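# Push chocolate bar row from steel table onto infeed belt

## Task

Push the whole row of chocolate bars off the steel table and onto the white infeed belt, finishing with each bar lying flat and entirely on the belt surface.

## Robot and tools

Robot: two arms with five-finger hands. right_arm carries a right hand and sits at base (+0.027, -0.251, 0) m. left_arm carries a mirrored left hand at (-0.010, +0.326, 0) m. Both bases are nearly unrotated.

Scene frame: origin at table-top height, midway between the nominal bases. +x points out over the table, +z points up, and left_arm is on the +y side. The arm names do not match the left and right of the images. All readings and offsets use this frame.

Hand point: a point 0.05 m in front of the palm and 0.15 m out from the wrist flange along the fingers. Its +z runs along straight fingers and +y points out of the palm. On the right hand +x points across the palm away from the thumb. On the left hand +x points toward the thumb. Straight fingertips extend 0.06 to 0.07 m past the point, 0.06 m behind it along -y. A wrist bracket on the little-finger side reaches 0.10 m across the palm and can strike things.

Row layout: every row is 28 numbers in [-1, 1], always covering both arms. The order is:
- left_arm dx, dy, dz, rx, ry, rz
- left hand little, ring, middle, index, thumb_bend, thumb_turn, force_limit, speed
- then the same fourteen numbers for right_arm and the right hand.
The six pose numbers are an offset, not a pose. They count from that arm's Hand target as it stood when the action or move began, along scene axes. 1.0 equals 0.6 m of travel or 180 degrees. rx, ry, rz form one rotation vector, applied about the Hand target position. If dx, dy, dz together exceed length 1.0, they are scaled down along their line. Six zeros re-request the current Hand target.

The six finger numbers are absolute targets. For fingers and thumb_bend, +1 is straight and -1 is curled. For thumb_turn, +1 is beside the palm and -1 is opposite the fingers. force_limit maps -1..+1 to about 0..10 N at the fingertip (0..15 N for the two thumb motors). speed rises from nearly zero at -1 to full at +0.48 and stays full above that. At full speed a finger's whole travel takes 0.49 s. No value means 'unchanged'. To leave a hand alone, repeat the last eight numbers actually executed for it. If none have run yet, send its hand_measured six values, then hand_force_limit and hand_speed. For pushing bars, a flat hand with straight fingers (all +1) works as a paddle.

Tools:
- execute_actions(actions, cameras): actions is a list of actions. Each action is a list of up to 15 rows, one per 1/30 s step. A short action holds its final row for the remaining steps. Every row counts from the start pose of that action, not from the previous row. Images come back only for an empty actions list or when cameras names them. Use ["all"] for all cameras or [] for none.
- move(target, speed, blend, blocking, cameras): drives each hand point in a straight line. target is one 28-number row, or a list of up to 15 rows. Every row in a list counts from the same starting Hand targets. speed is the top path speed in m/s (0.002 to 4.3, default 0.25); turning is capped at twice that in rad/s. You can give one speed or one per target. blend, in metres, rounds the corners between listed targets; 0 means stop at each. The paths end together, last at least 0.5 s and are cut off at 10 s. blocking=false returns after about 0.5 s while motion continues. The move does not avoid obstacles or the other arm. Faster motion lags and overshoots more and hits harder. Aiming farther past a contact presses harder. The result adds a move: line: done, off_target, moving, held or fault. It may also show limits=paced (the sent pose was clipped) or limits=held (steps were withheld).
- wait(seconds 0 to 10, cameras): lets time pass while arms hold their commands; a running move continues.
- stop(cameras): brakes a running move, which needs some room to do.
- zoom_image(camera, region [x0,y0,x1,y1] in pixels, at most 504 by 504): a closer view of the newest image. camera is cam_head_left, cam_head_right or cam_high.
- show_instructions(): shows the reference pages.
- finished_scene(scene=1): ends the scene; it cannot be undone.

Cameras: cam_head_left, cam_head_right and cam_high, each 672x504.

Results: each arm reports end_effector_position (m) and end_effector_quat_wxyz, plus its Hand target, which is the base for the next offsets. Each arm also reports joint positions, velocities and torques. If Joint velocities is absent, the arms are still. Each hand reports six values, in row order, for hand_measured, hand_stopped_by (moving, target, force, stalled or fault) and hand_load_n (fingertip newtons, positive when pushed open).

Arm behaviour: hands often rest 1 to 3 cm, sometimes 5 cm, below the command, usually low. This sag alone does not indicate contact. If the gap persists, send the missing distance as a further offset. Each control step limits the commanded orientation to within 40 degrees of the measured one. Printed positions can be a few centimetres off, so check against the images. To release a push, command back past the current hand point.

Joint ranges (rad), base to hand:
- waist -2.880 to 2.880
- shoulder 0 to 3.142
- elbow 0 to 3.019 (straight at 2.964)
- wrist pitch -1.693 to 1.571
- wrist yaw -1.571 to 1.571
- wrist roll -2.094 to 2.094

Avoid:
- knocking bars off the table or leaving them off it;
- hard or fast impacts with the table, the belt or the stand;
- contact between the two arms, or a hand gripping the other hand;
- paths that pass close to an arm's own base, which can flip its posture;
- long holds with a stretched arm or pushes against something that will not move. These heat the motors: a MOTOR HOT line warns, and an OVER-TEMPERATURE FAULT drops the arm for 30 to 60 s.
Loose objects may occasionally be nudged by outside disturbances.

Each tool is called after ">>>" as name([rows], argument=value, ...), one row to a line, values as JSON.

Reference images:

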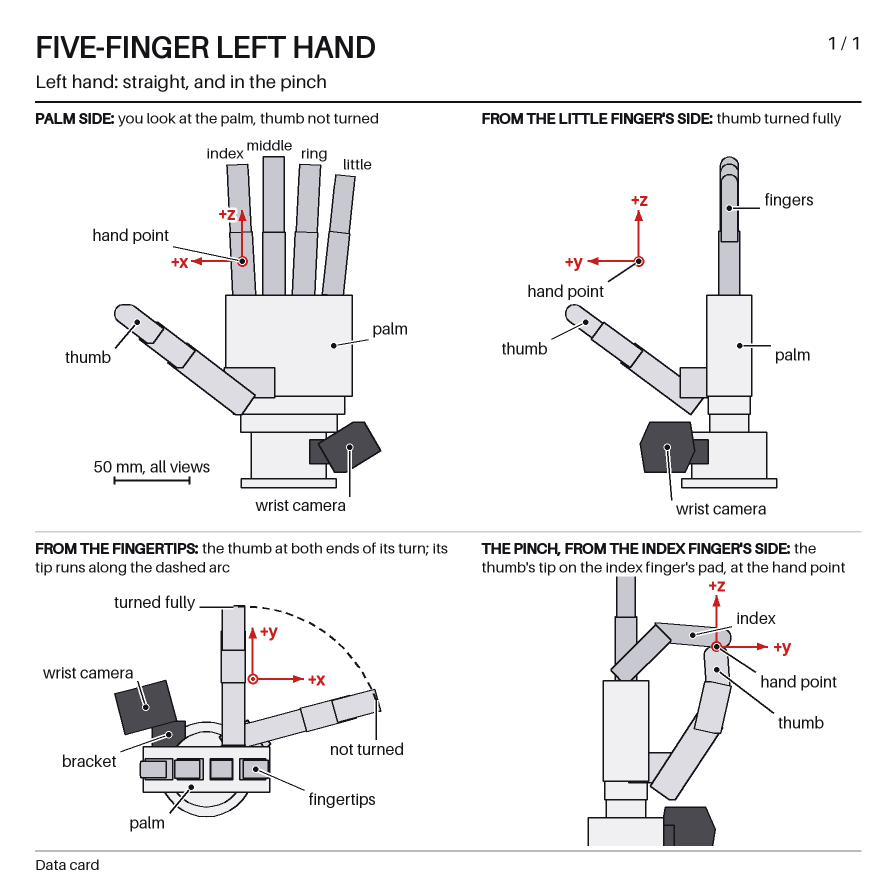

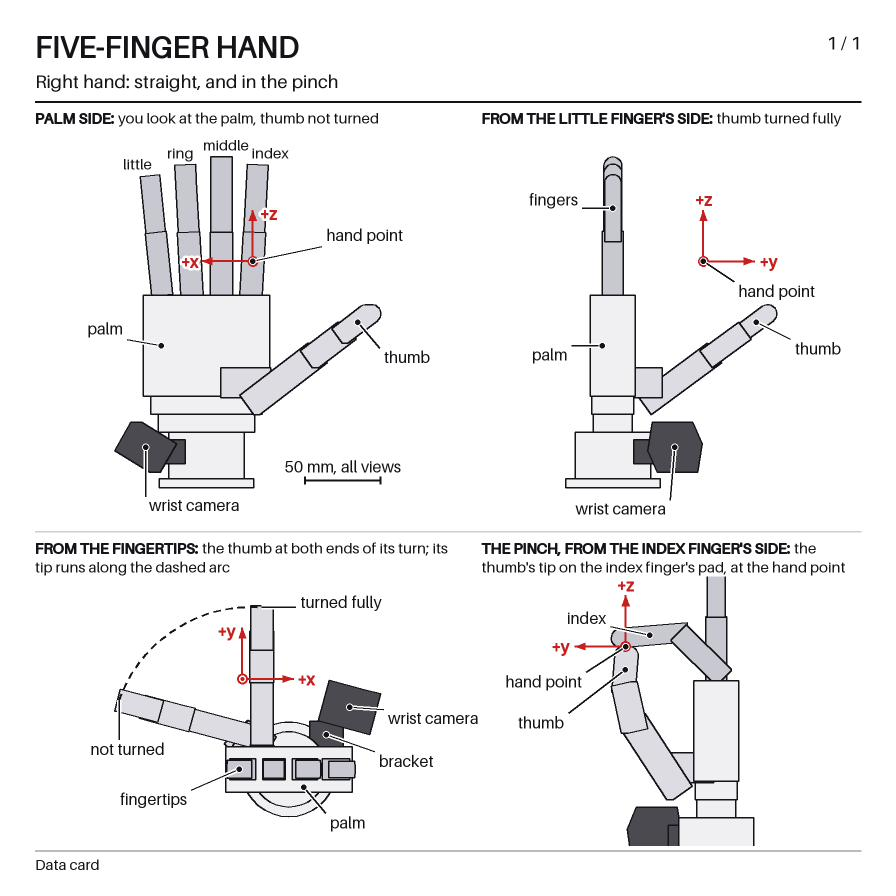

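## Session

>>> execute_actions(actions=[])

Scene clock: 0.00 s.
left_arm: end_effector_position=(+0.4129, +0.1111, +0.2022) hand_measured=(+1.000, +1.000, +1.000, +1.000, +1.000, +1.000) hand_load_n=(+0.0, +0.0, +0.0, +0.0, +0.0, +0.0) hand_stopped_by=(target, target, target, target, target, target) hand_force_limit=0.00 hand_speed=-0.80 end_effector_quat_wxyz=(-0.005, -0.489, +0.872, +0.030) | right_arm: end_effector_position=(+0.3460, -0.2059, +0.2735) hand_measured=(+1.000, +1.000, +1.000, +1.000, +1.000, +1.000) hand_load_n=(+0.0, +0.0, +0.0, +0.0, +0.0, +0.0) hand_stopped_by=(target, target, target, target, target, target) hand_force_limit=0.00 hand_speed=-0.80 end_effector_quat_wxyz=(+0.180, +0.892, +0.332, +0.247)
Joint positions: left_arm=[-0.443 1.79 1.743 -1.578 -0.026 0.118] | right_arm=[0.608 0.878 0.915 -1.182 0.468 -1.774]
Joint velocities: within noise
Joint torques (N m): no reading
Heat: left arm: hottest wrist yaw 32 °C; right arm: hottest shoulder 32 °C.
Hand target: left_arm +0.4187, +0.1084, +0.2075; +0.000, -0.489, +0.872, +0.022 | right_arm +0.3511, -0.2024, +0.2884; +0.176, +0.890, +0.327, +0.264

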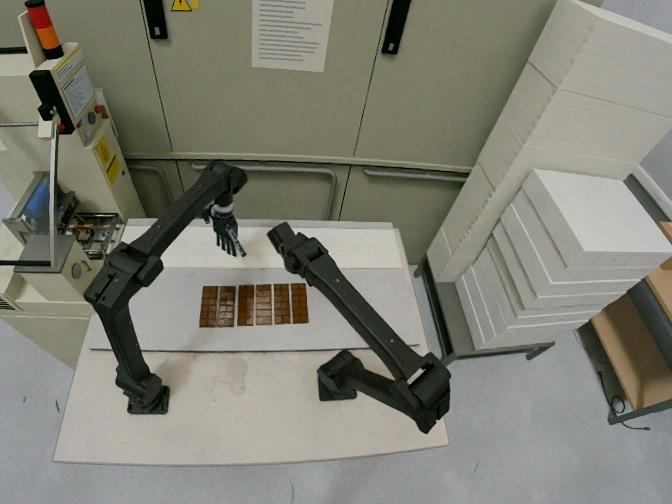

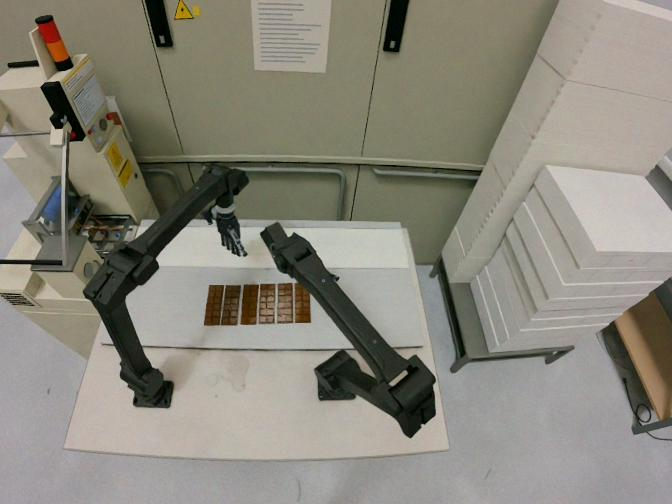

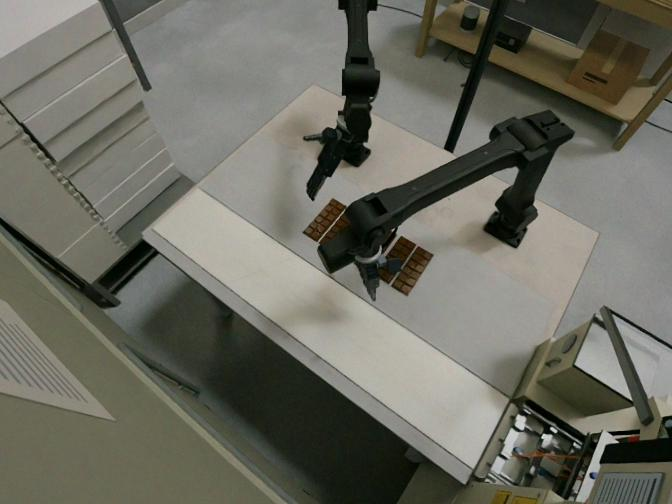

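>>> zoom_image(camera="cam_head_left", region=[80, 200, 440, 470])

>>> zoom_image(camera="cam_high", region=[130, 80, 610, 500])

>>> zoom_image(camera="cam_head_right", region=[180, 210, 340, 350])

Scaled by 1.400 from the camera's 672x504 image, which has a finer 960x720 frame.

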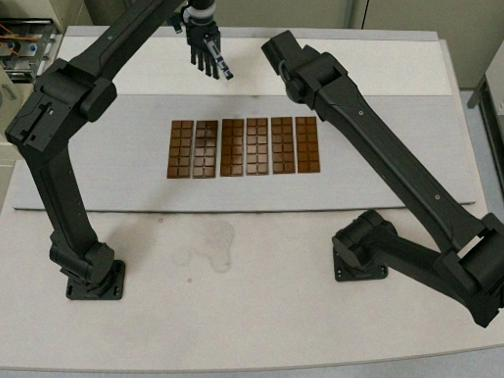

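Scaled by 1.050 from the camera's 672x504 image, which has a finer 960x720 frame.

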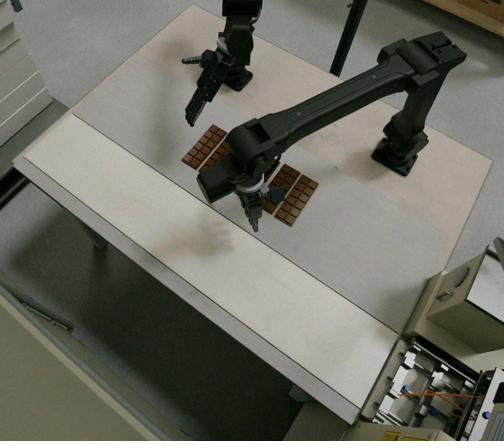

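Scaled by 3.150 from the camera's 672x504 image, which has a finer 960x720 frame.

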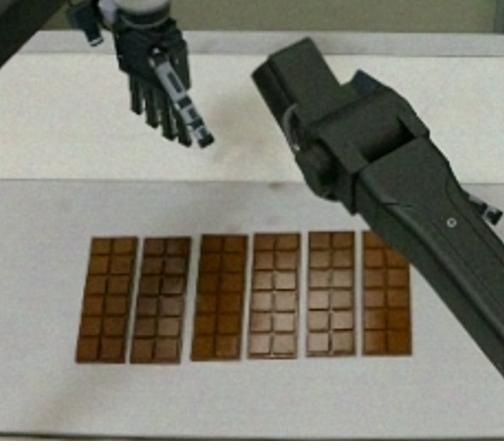

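>>> zoom_image(camera="cam_high", region=[140, 180, 320, 315])

>>> zoom_image(camera="cam_high", region=[290, 180, 470, 315])

>>> zoom_image(camera="cam_high", region=[420, 300, 620, 490])

>>> zoom_image(camera="cam_head_left", region=[60, 200, 200, 360])

>>> zoom_image(camera="cam_head_left", region=[300, 200, 460, 370])

Scaled by 2.800 from the camera's 672x504 image, which has a finer 960x720 frame.

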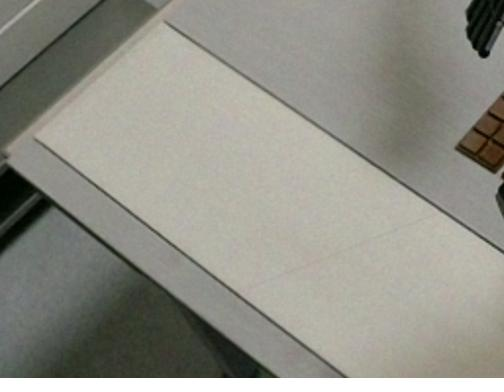

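Scaled by 2.800 from the camera's 672x504 image, which has a finer 960x720 frame.

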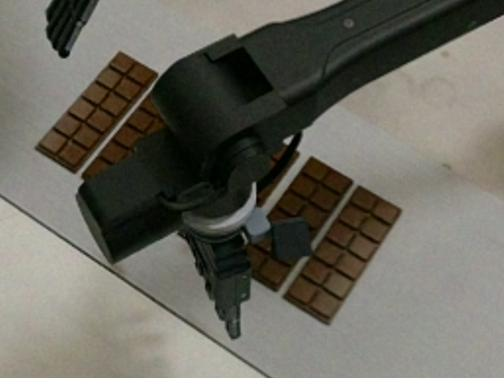

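Scaled by 2.520 from the camera's 672x504 image, which has a finer 960x720 frame.

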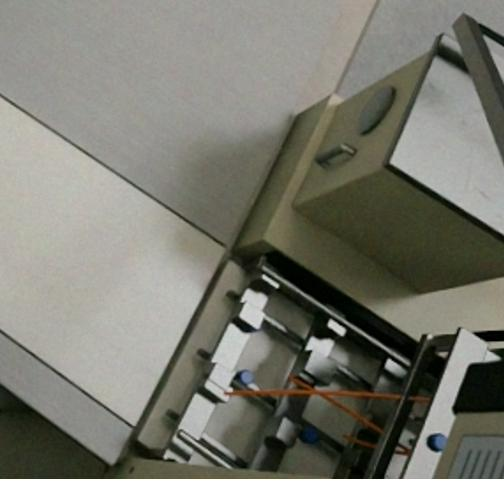

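Scaled by 3.150 from the camera's 672x504 image, which has a finer 960x720 frame.

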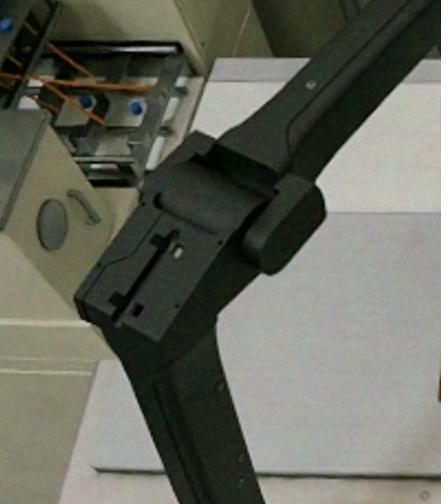

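Scaled by 2.965 from the camera's 672x504 image, which has a finer 960x720 frame.

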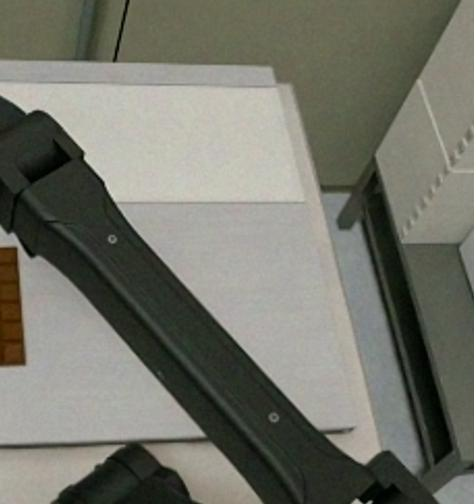

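>>> move([
  [-0.198,0.0693,0.0708,-0.0860,0.0114,0.1752,-1,1,1,-1,1,-1,0,-0.2,0,0,0.03,0.2936,0.1370,-0.6956,-1,1,1,-1,1,-1,0,-0.2],
  [-0.4812,0.0693,-0.0125,-0.0860,0.0114,0.1752,-1,1,1,-1,1,-1,0,-0.2,-0.3685,0.3173,-0.1473,0.2936,0.1370,-0.6956,-1,1,1,-1,1,-1,0,-0.2],
], speed=0.3, blend=0.03, cameras=["all"])

Scene clock: 18.23 s.
left_arm: end_effector_position=(+0.1315, +0.1521, +0.2034) hand_measured=(-1.000, +1.000, +1.000, -1.000, +1.000, -1.000) hand_load_n=(+0.0, +0.0, +0.0, +0.0, +0.0, +0.0) hand_stopped_by=(target, target, target, target, target, target) hand_force_limit=0.00 hand_speed=-0.20 end_effector_quat_wxyz=(+0.087, +0.701, -0.702, +0.085) | right_arm: end_effector_position=(+0.1300, -0.0142, +0.2008) hand_measured=(-1.000, +1.000, +1.000, -1.000, +1.000, -1.000) hand_load_n=(+0.0, +0.0, +0.0, +0.0, +0.0, +0.0) hand_stopped_by=(target, target, target, target, target, target) hand_force_limit=0.00 hand_speed=-0.20 end_effector_quat_wxyz=(-0.078, +0.702, -0.702, -0.087)
Joint positions: left_arm=[-0.458 0.887 0.863 -1.443 0.222 -0.455] | right_arm=[0.772 0.897 0.86 -1.377 -0.176 0.79]
Joint torques (N m): left_arm=[-1.08 -3.72 8.34 0.68 0.17 -0.1] | right_arm=[0.62 -2.14 8.76 1.32 -0.04 0.13]
Heat: left arm: hottest elbow 32 °C; right arm: hottest shoulder 32 °C.
Hand target: left_arm +0.1300, +0.1500, +0.2001; +0.086, +0.702, -0.702, +0.086 | right_arm +0.1300, -0.0120, +0.1999; -0.086, +0.702, -0.702, -0.086
Off the commanded pose: left_arm 0.004 m, 0 deg | right_arm 0.002 m, 1 deg.
move: done

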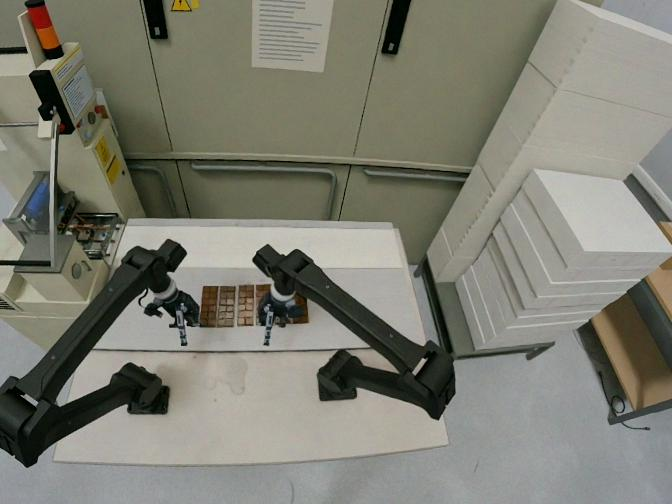

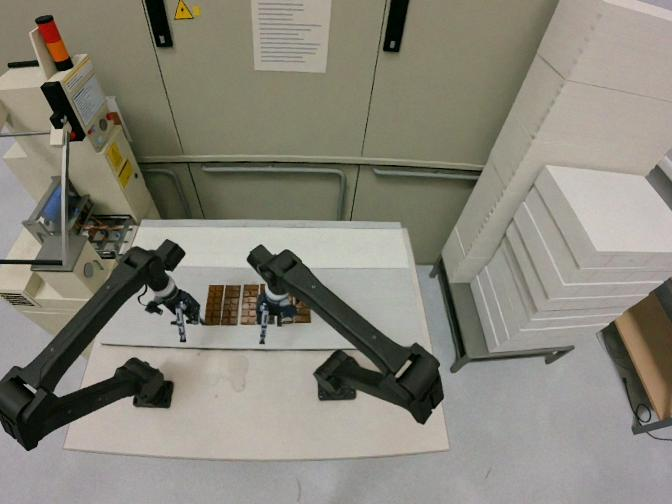

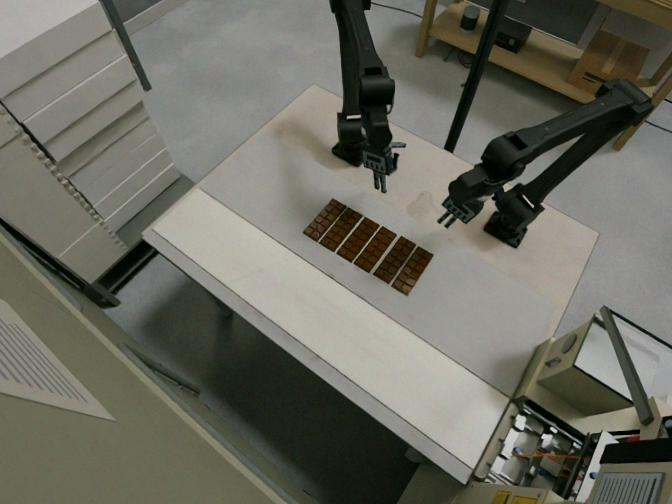

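>>> zoom_image(camera="cam_head_left", region=[130, 230, 330, 380])

>>> zoom_image(camera="cam_head_right", region=[130, 230, 330, 380])

>>> zoom_image(camera="cam_high", region=[280, 110, 520, 310])

Scaled by 2.520 from the camera's 672x504 image, which has a finer 960x720 frame.

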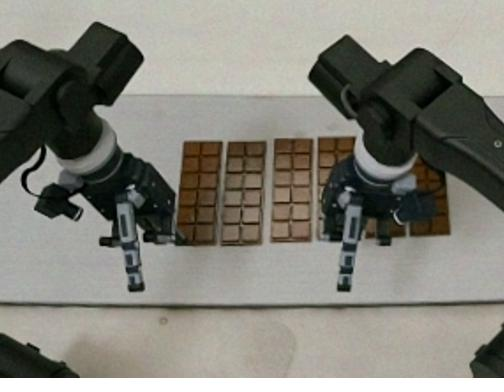

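Scaled by 2.520 from the camera's 672x504 image, which has a finer 960x720 frame.

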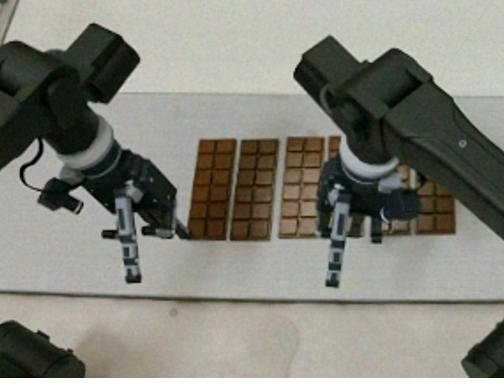

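Scaled by 2.100 from the camera's 672x504 image, which has a finer 960x720 frame.

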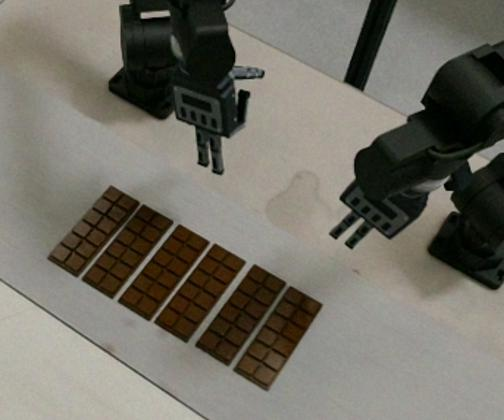

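>>> move(target=[0,-0.01,-0.15,0,0,0,-1,1,1,-1,1,-1,0,-0.2,0,0.0167,-0.15,0,0,0,-1,1,1,-1,1,-1,0,-0.2], speed=0.15, cameras=["all"])

Scene clock: 22.43 s.
left_arm: end_effector_position=(+0.1313, +0.1464, +0.1153) hand_measured=(-1.000, +1.000, +1.000, -1.000, +1.000, -1.000) hand_load_n=(+0.0, +0.0, +0.0, +0.0, +0.0, +0.0) hand_stopped_by=(target, target, target, target, target, target) hand_force_limit=0.00 hand_speed=-0.20 end_effector_quat_wxyz=(+0.086, +0.700, -0.703, +0.090) | right_arm: end_effector_position=(+0.1305, -0.0040, +0.1155) hand_measured=(-1.000, +1.000, +1.000, -1.000, +1.000, -1.000) hand_load_n=(+0.0, +0.0, +0.0, +0.0, +0.0, +0.0) hand_stopped_by=(target, target, target, target, target, target) hand_force_limit=0.00 hand_speed=-0.20 end_effector_quat_wxyz=(-0.089, +0.702, -0.701, -0.087)
Joint positions: left_arm=[-0.481 0.928 0.651 -1.174 0.219 -0.478] | right_arm=[0.802 0.948 0.659 -1.099 -0.17 0.82]
Joint torques (N m): left_arm=[-1.03 -2.78 8.1 0.88 0.17 -0.04] | right_arm=[0.62 -0.97 8.38 1.37 -0.04 0.13]
Heat: left arm: hottest elbow 32 °C; right arm: hottest shoulder 32 °C.
Hand target: left_arm +0.1301, +0.1440, +0.1100; +0.086, +0.702, -0.702, +0.086 | right_arm +0.1300, -0.0020, +0.1099; -0.086, +0.702, -0.702, -0.086
Off the commanded pose: left_arm 0.006 m, 0 deg | right_arm 0.006 m, 0 deg.
move: done

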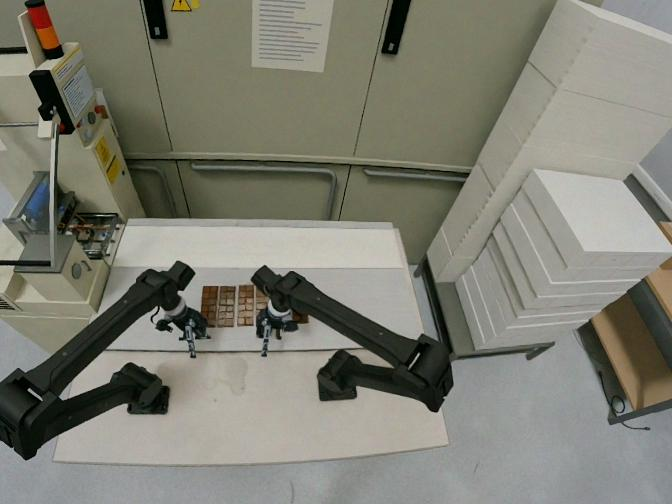

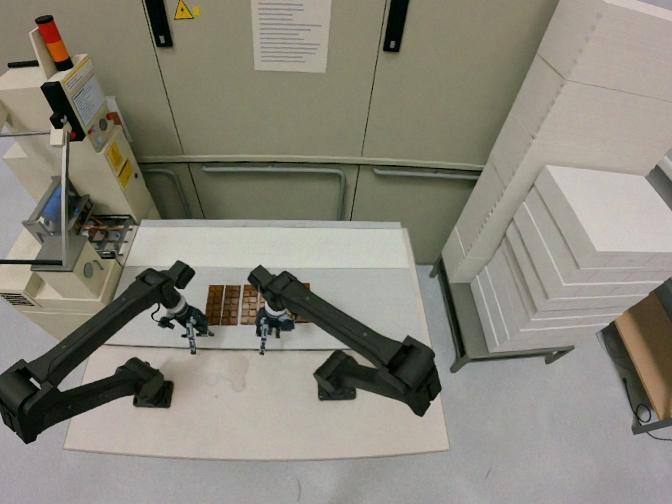

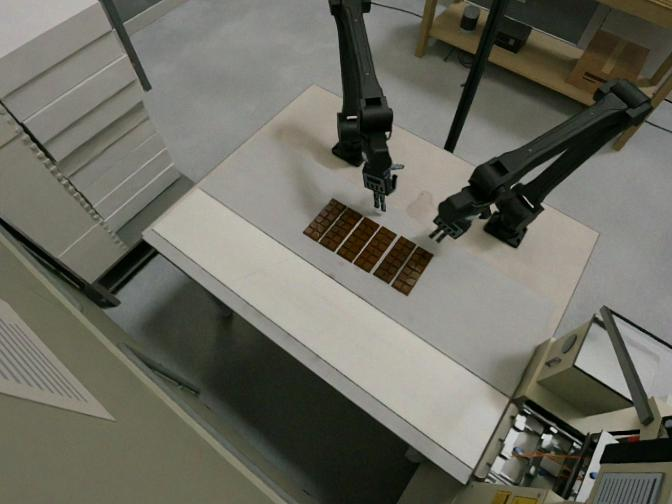

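>>> zoom_image(camera="cam_high", region=[300, 140, 470, 310])

>>> zoom_image(camera="cam_head_left", region=[140, 250, 330, 380])

Scaled by 2.965 from the camera's 672x504 image, which has a finer 960x720 frame.

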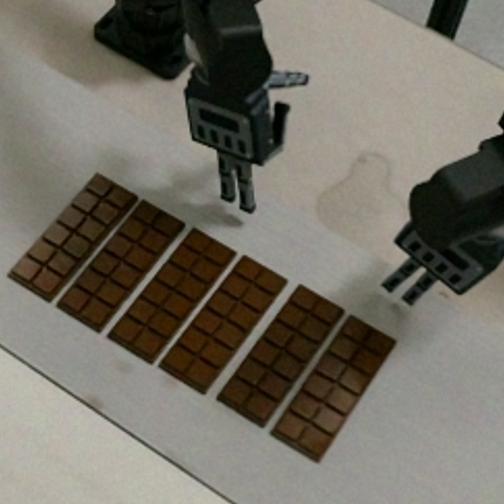

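Scaled by 2.653 from the camera's 672x504 image, which has a finer 960x720 frame.

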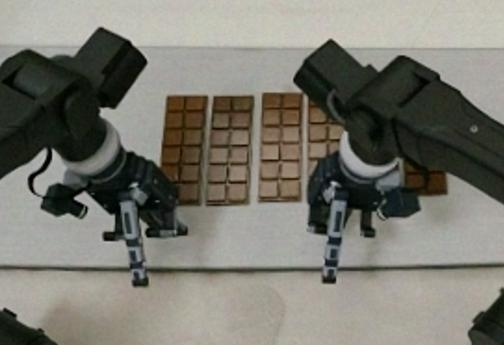

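>>> zoom_image(camera="cam_head_left", region=[170, 280, 240, 360])

>>> zoom_image(camera="cam_head_right", region=[170, 280, 240, 360])

>>> zoom_image(camera="cam_head_left", region=[230, 270, 320, 360])

>>> zoom_image(camera="cam_high", region=[360, 180, 460, 280])

>>> zoom_image(camera="cam_high", region=[340, 170, 420, 250])

Scaled by 6.300 from the camera's 672x504 image, which has a finer 960x720 frame.

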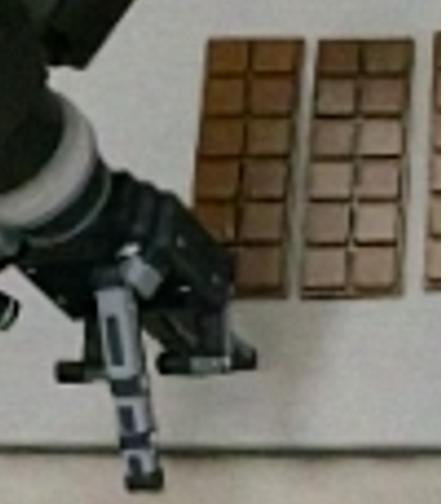

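Scaled by 6.300 from the camera's 672x504 image, which has a finer 960x720 frame.

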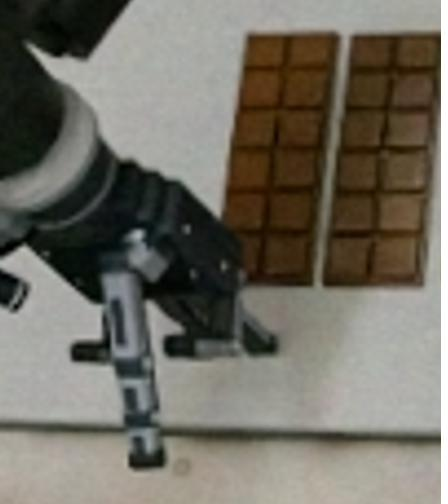

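Scaled by 5.600 from the camera's 672x504 image, which has a finer 960x720 frame.

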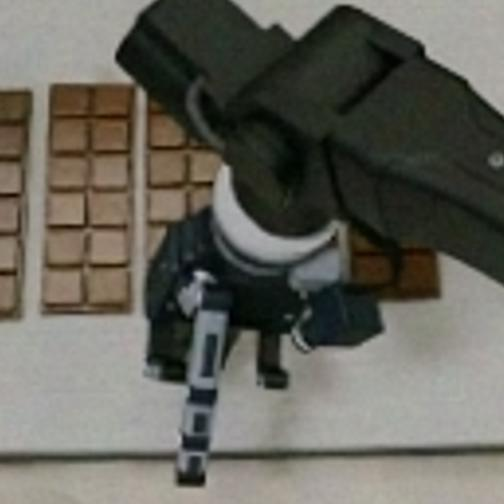

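Scaled by 5.040 from the camera's 672x504 image, which has a finer 960x720 frame.

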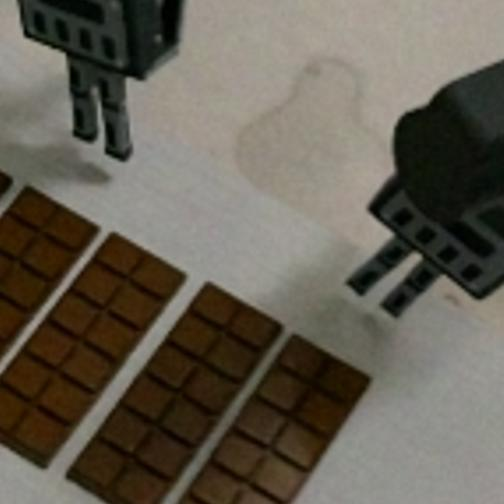

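Scaled by 6.300 from the camera's 672x504 image, which has a finer 960x720 frame.

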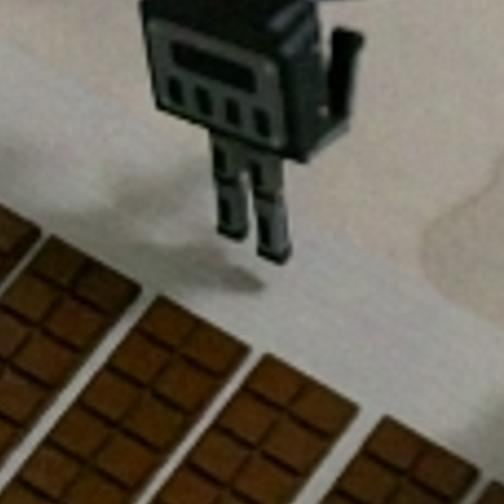

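>>> move(target=[0,-0.0125,-0.02,0,0,0,-1,1,1,-1,1,-1,0,-0.2,0,-0.0017,-0.02,0,0,0,-1,1,1,-1,1,-1,0,-0.2], speed=0.06, cameras=["cam_high"])

>>> zoom_image(camera="cam_high", region=[340, 170, 460, 290])

Scene clock: 29.10 s.
left_arm: end_effector_position=(+0.1319, +0.1386, +0.1037) hand_measured=(-1.000, +1.000, +1.000, -1.000, +1.000, -1.000) hand_load_n=(+0.0, +0.0, -0.5, +0.0, +0.0, +0.0) hand_stopped_by=(target, target, target, target, target, target) hand_force_limit=0.00 hand_speed=-0.20 end_effector_quat_wxyz=(+0.086, +0.700, -0.703, +0.090) | right_arm: end_effector_position=(+0.1305, -0.0039, +0.1041) hand_measured=(-1.000, +1.000, +1.000, -1.000, +1.000, -1.000) hand_load_n=(+0.0, +0.0, +0.0, +0.0, +0.0, +0.0) hand_stopped_by=(target, target, target, target, target, target) hand_force_limit=0.00 hand_speed=-0.20 end_effector_quat_wxyz=(-0.089, +0.702, -0.701, -0.087)
Joint positions: left_arm=[-0.51 0.952 0.632 -1.124 0.216 -0.507] | right_arm=[0.802 0.96 0.634 -1.061 -0.17 0.821]
Joint torques (N m): left_arm=[-1.03 -2.96 7.92 0.81 0.17 -0.06] | right_arm=[0.44 -1.08 8.16 1.42 -0.06 0.1]
Heat: left arm: hottest elbow 32 °C; right arm: hottest shoulder 32 °C.
Hand target: left_arm +0.1300, +0.1365, +0.0980; +0.086, +0.702, -0.702, +0.086 | right_arm +0.1301, -0.0029, +0.0980; -0.086, +0.702, -0.702, -0.086
Off the commanded pose: left_arm 0.006 m, 1 deg | right_arm 0.006 m, 0 deg.
move: done
Images, in order (width x height): cam_high 672x504.

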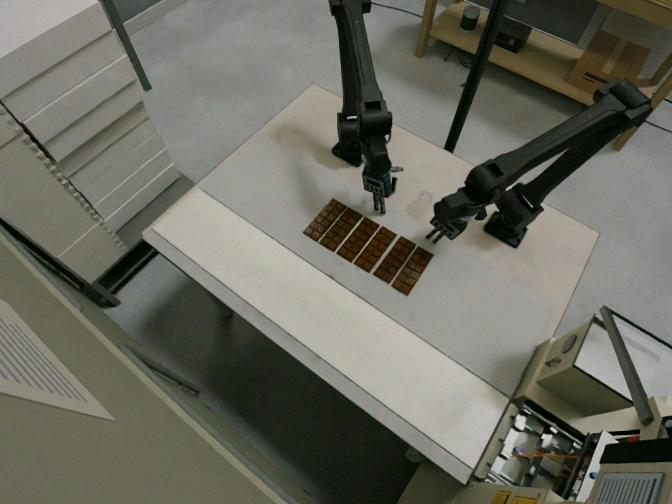

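Scaled by 4.200 from the camera's 672x504 image, which has a finer 960x720 frame.

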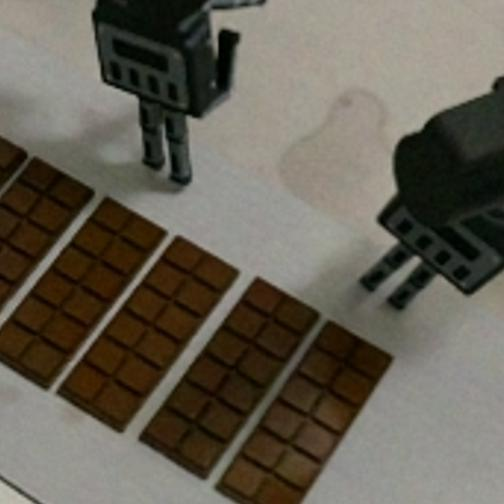

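>>> move(target=[0,0,-0.0133,0,0,0,-1,1,1,-1,1,-1,0,-0.2,0,0,-0.0133,0,0,0,-1,1,1,-1,1,-1,0,-0.2], speed=0.06, cameras=["cam_high"])

>>> zoom_image(camera="cam_high", region=[340, 170, 460, 290])

Scene clock: 29.90 s.
left_arm: end_effector_position=(+0.1326, +0.1381, +0.1014) hand_measured=(-1.000, +1.000, +1.000, -1.000, +1.000, -1.000) hand_load_n=(+0.0, -2.0, +0.0, +0.0, +0.0, +0.0) hand_stopped_by=(target, target, target, target, target, target) hand_force_limit=0.00 hand_speed=-0.20 end_effector_quat_wxyz=(+0.085, +0.701, -0.702, +0.092) | right_arm: end_effector_position=(+0.1305, -0.0040, +0.0991) hand_measured=(-1.000, +1.000, +1.000, -1.000, +1.000, -1.000) hand_load_n=(+0.0, -1.0, +0.0, +0.0, +0.0, +0.0) hand_stopped_by=(target, target, target, target, target, target) hand_force_limit=0.00 hand_speed=-0.20 end_effector_quat_wxyz=(-0.090, +0.702, -0.701, -0.087)
Joint positions: left_arm=[-0.51 0.953 0.626 -1.113 0.216 -0.51] | right_arm=[0.802 0.965 0.623 -1.045 -0.17 0.821]
Joint torques (N m): left_arm=[-0.97 -2.37 7.08 1.28 0.17 -0.06] | right_arm=[0.38 -0.79 7.69 1.77 -0.06 0.1]
Heat: left arm: hottest elbow 32 °C; right arm: hottest shoulder 32 °C.
Hand target: left_arm +0.1300, +0.1365, +0.0901; +0.086, +0.702, -0.702, +0.086 | right_arm +0.1301, -0.0029, +0.0901; -0.086, +0.702, -0.702, -0.086
Off the commanded pose: left_arm 0.012 m, 1 deg | right_arm 0.009 m, 0 deg.
move: off_target (left_arm)
Images, in order (width x height): cam_high 672x504.

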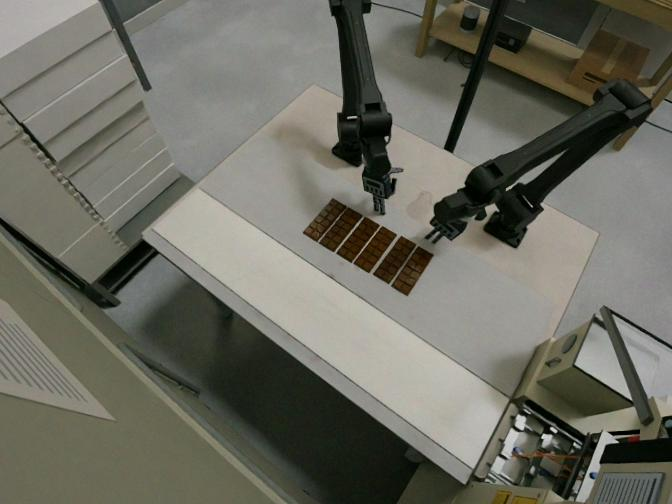

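Scaled by 4.200 from the camera's 672x504 image, which has a finer 960x720 frame.

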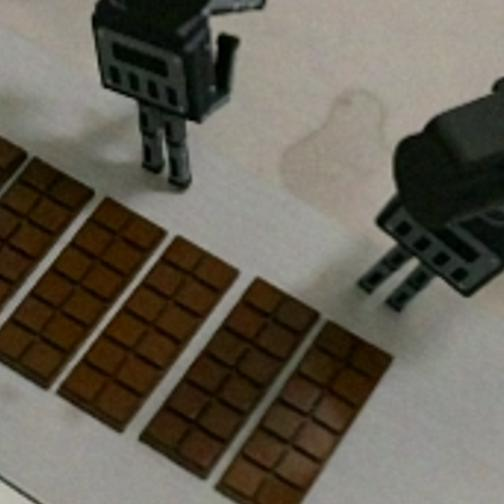

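>>> move(target=[0.2,0,0.006,0,0,0,-1,1,1,-1,1,-1,0,-0.2,0.2,0,0.003,0,0,0,-1,1,1,-1,1,-1,0,-0.2], speed=0.08, cameras=["all"])

>>> zoom_image(camera="cam_high", region=[300, 170, 460, 330])

>>> zoom_image(camera="cam_head_left", region=[150, 220, 330, 360])

Scene clock: 33.43 s.
left_arm: end_effector_position=(+0.2076, +0.1363, +0.1065) hand_measured=(-1.000, +0.998, +1.000, -1.000, +1.000, -1.000) hand_load_n=(+0.0, -11.5, -2.0, +0.0, +0.0, +0.0) hand_stopped_by=(target, target, target, target, target, target) hand_force_limit=0.00 hand_speed=-0.20 end_effector_quat_wxyz=(+0.118, +0.705, -0.697, +0.058) | right_arm: end_effector_position=(+0.2162, -0.0063, +0.1022) hand_measured=(-1.000, +0.998, +1.000, -1.000, +1.000, -1.000) hand_load_n=(+0.0, -14.0, -1.5, +0.0, +0.0, +0.0) hand_stopped_by=(target, target, target, target, target, target) hand_force_limit=0.00 hand_speed=-0.20 end_effector_quat_wxyz=(-0.070, +0.702, -0.701, -0.109)
Joint positions: left_arm=[-0.376 1.243 0.823 -1.14 0.262 -0.376] | right_arm=[0.568 1.217 0.794 -1.056 -0.244 0.582]
Joint torques (N m): left_arm=[1.96 -3.31 11.06 3.3 -1.22 0.34] | right_arm=[-2.32 -0.73 11.1 2.96 1.11 -0.16]
Heat: left arm: hottest elbow 32 °C; right arm: hottest shoulder 32 °C.
Hand target: left_arm +0.2500, +0.1365, +0.0937; +0.086, +0.702, -0.702, +0.086 | right_arm +0.2501, -0.0029, +0.0918; -0.086, +0.702, -0.702, -0.086
Off the commanded pose: left_arm 0.044 m, 5 deg | right_arm 0.036 m, 3 deg.
move: off_target (left_arm, right_arm)

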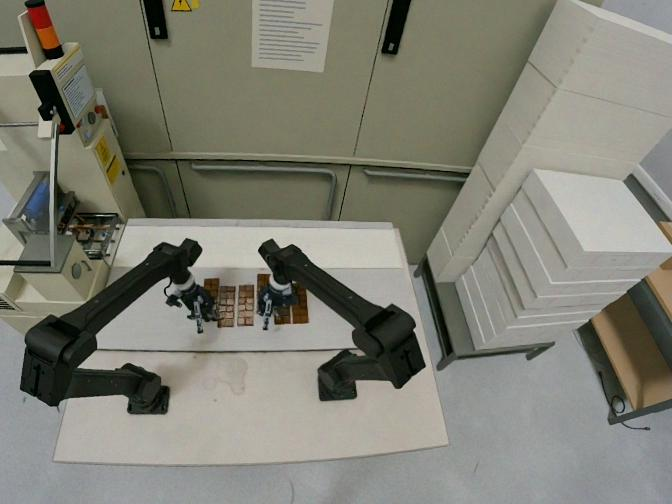

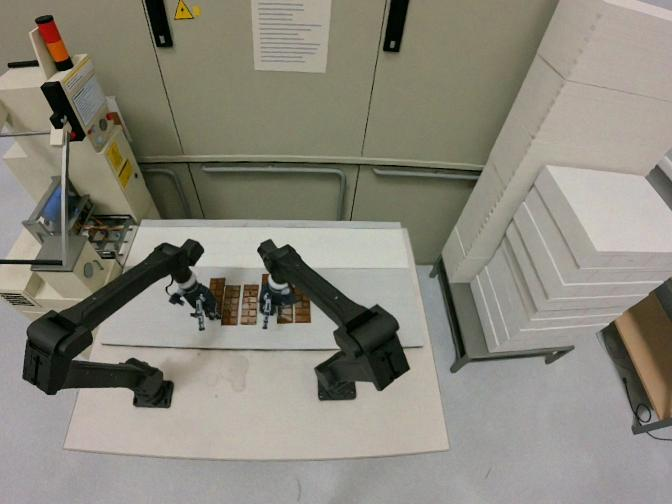

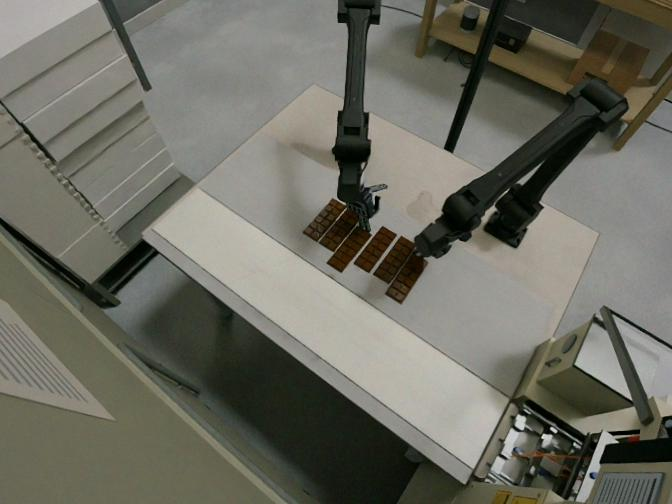

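Scaled by 3.150 from the camera's 672x504 image, which has a finer 960x720 frame.

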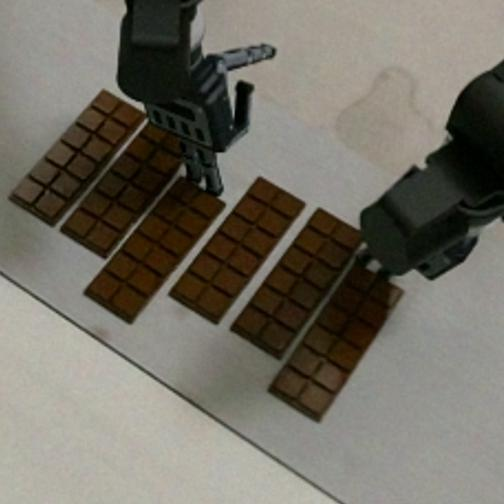

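Scaled by 2.800 from the camera's 672x504 image, which has a finer 960x720 frame.

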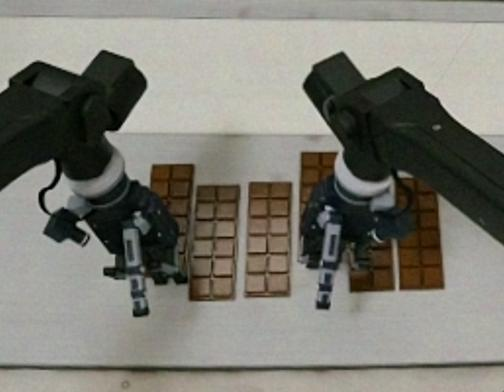

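>>> zoom_image(camera="cam_high", region=[330, 190, 400, 260])

>>> zoom_image(camera="cam_high", region=[380, 210, 450, 310])

>>> zoom_image(camera="cam_head_left", region=[170, 260, 250, 350])

>>> zoom_image(camera="cam_head_left", region=[240, 260, 320, 350])

Scaled by 7.200 from the camera's 672x504 image, which has a finer 960x720 frame.

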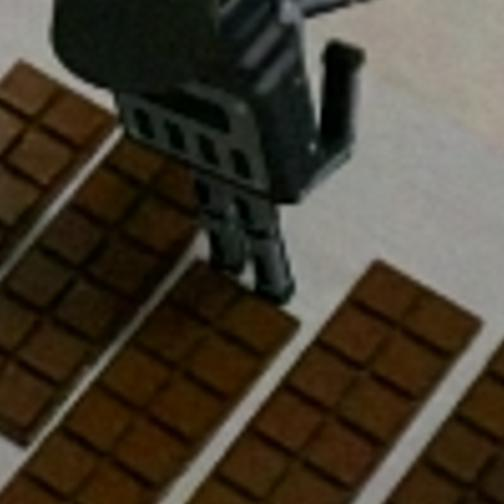

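Scaled by 5.040 from the camera's 672x504 image, which has a finer 960x720 frame.

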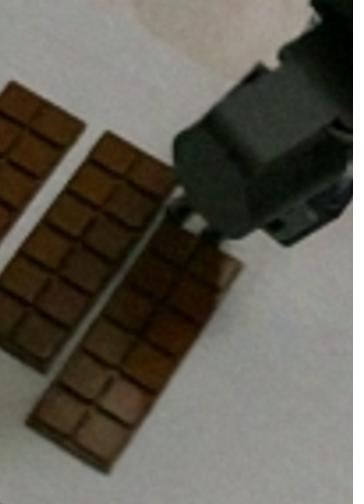

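Scaled by 5.600 from the camera's 672x504 image, which has a finer 960x720 frame.

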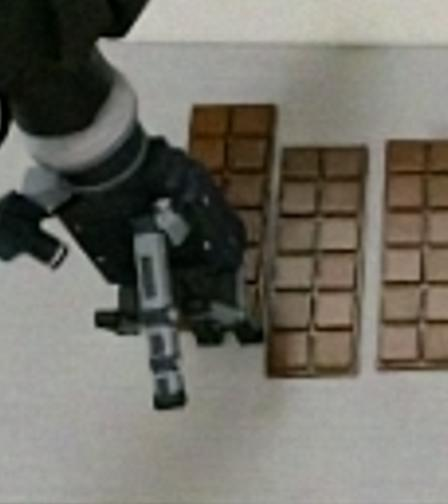

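Scaled by 5.600 from the camera's 672x504 image, which has a finer 960x720 frame.

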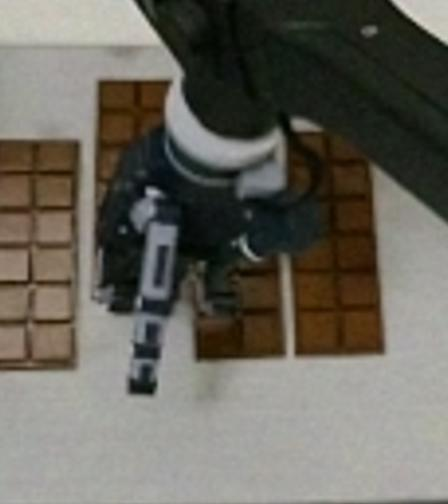

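>>> move(target=[-0.045,0,0.027,0,0,0,-1,1,1,-1,1,-1,0,-0.2,-0.035,0,0.0253,0,0,0,-1,1,1,-1,1,-1,0,-0.2], speed=0.08, cameras=["cam_high"])

>>> zoom_image(camera="cam_high", region=[330, 190, 400, 260])

Scene clock: 36.00 s.
left_arm: end_effector_position=(+0.2175, +0.1385, +0.1064) hand_measured=(-1.000, +1.000, +1.000, -1.000, +1.000, -1.000) hand_load_n=(+0.0, +0.0, +0.0, +0.0, +0.0, +0.0) hand_stopped_by=(target, target, target, target, target, target) hand_force_limit=0.00 hand_speed=-0.20 end_effector_quat_wxyz=(+0.094, +0.704, -0.700, +0.073) | right_arm: end_effector_position=(+0.2156, -0.0059, +0.1022) hand_measured=(-1.000, +1.000, +1.000, -1.000, +1.000, -1.000) hand_load_n=(+0.0, -4.5, +0.0, +0.0, +0.0, +0.0) hand_stopped_by=(target, target, target, target, target, target) hand_force_limit=0.00 hand_speed=-0.20 end_effector_quat_wxyz=(-0.070, +0.703, -0.701, -0.103)
Joint positions: left_arm=[-0.376 1.227 0.823 -1.109 0.231 -0.376] | right_arm=[0.578 1.212 0.794 -1.056 -0.229 0.59]
Joint torques (N m): left_arm=[-0.21 -8.53 8.75 0.72 0.17 0.08] | right_arm=[-0.26 -5.13 10.03 1.24 0.71 0.09]
Heat: left arm: hottest elbow 32 °C; right arm: hottest shoulder 32 °C.
Hand target: left_arm +0.2230, +0.1365, +0.1098; +0.086, +0.702, -0.702, +0.086 | right_arm +0.2291, -0.0029, +0.1070; -0.086, +0.702, -0.702, -0.086
Off the commanded pose: left_arm 0.007 m, 2 deg | right_arm 0.015 m, 3 deg.
move: off_target (right_arm)
Images, in order (width x height): cam_high 672x504.

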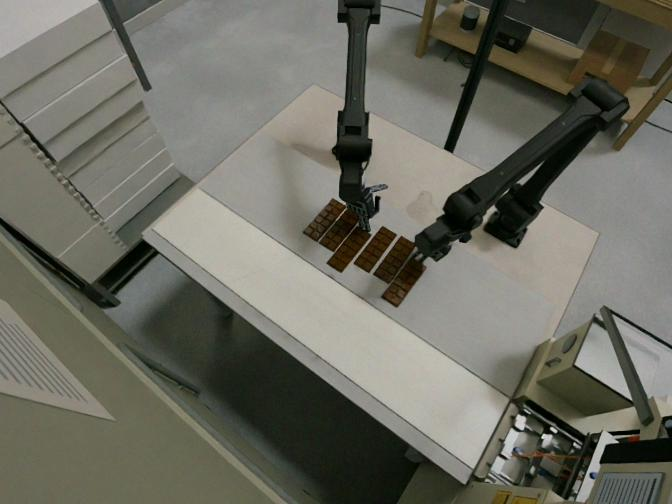

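Scaled by 7.200 from the camera's 672x504 image, which has a finer 960x720 frame.

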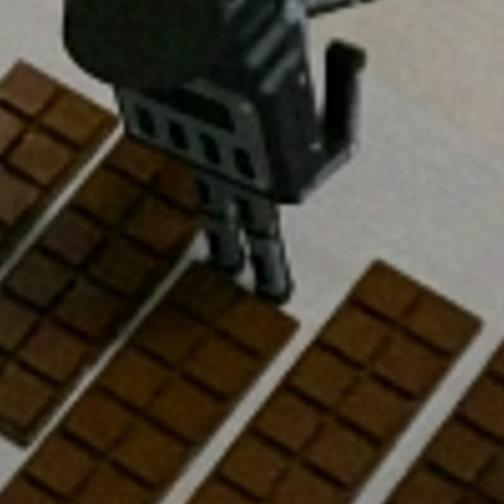

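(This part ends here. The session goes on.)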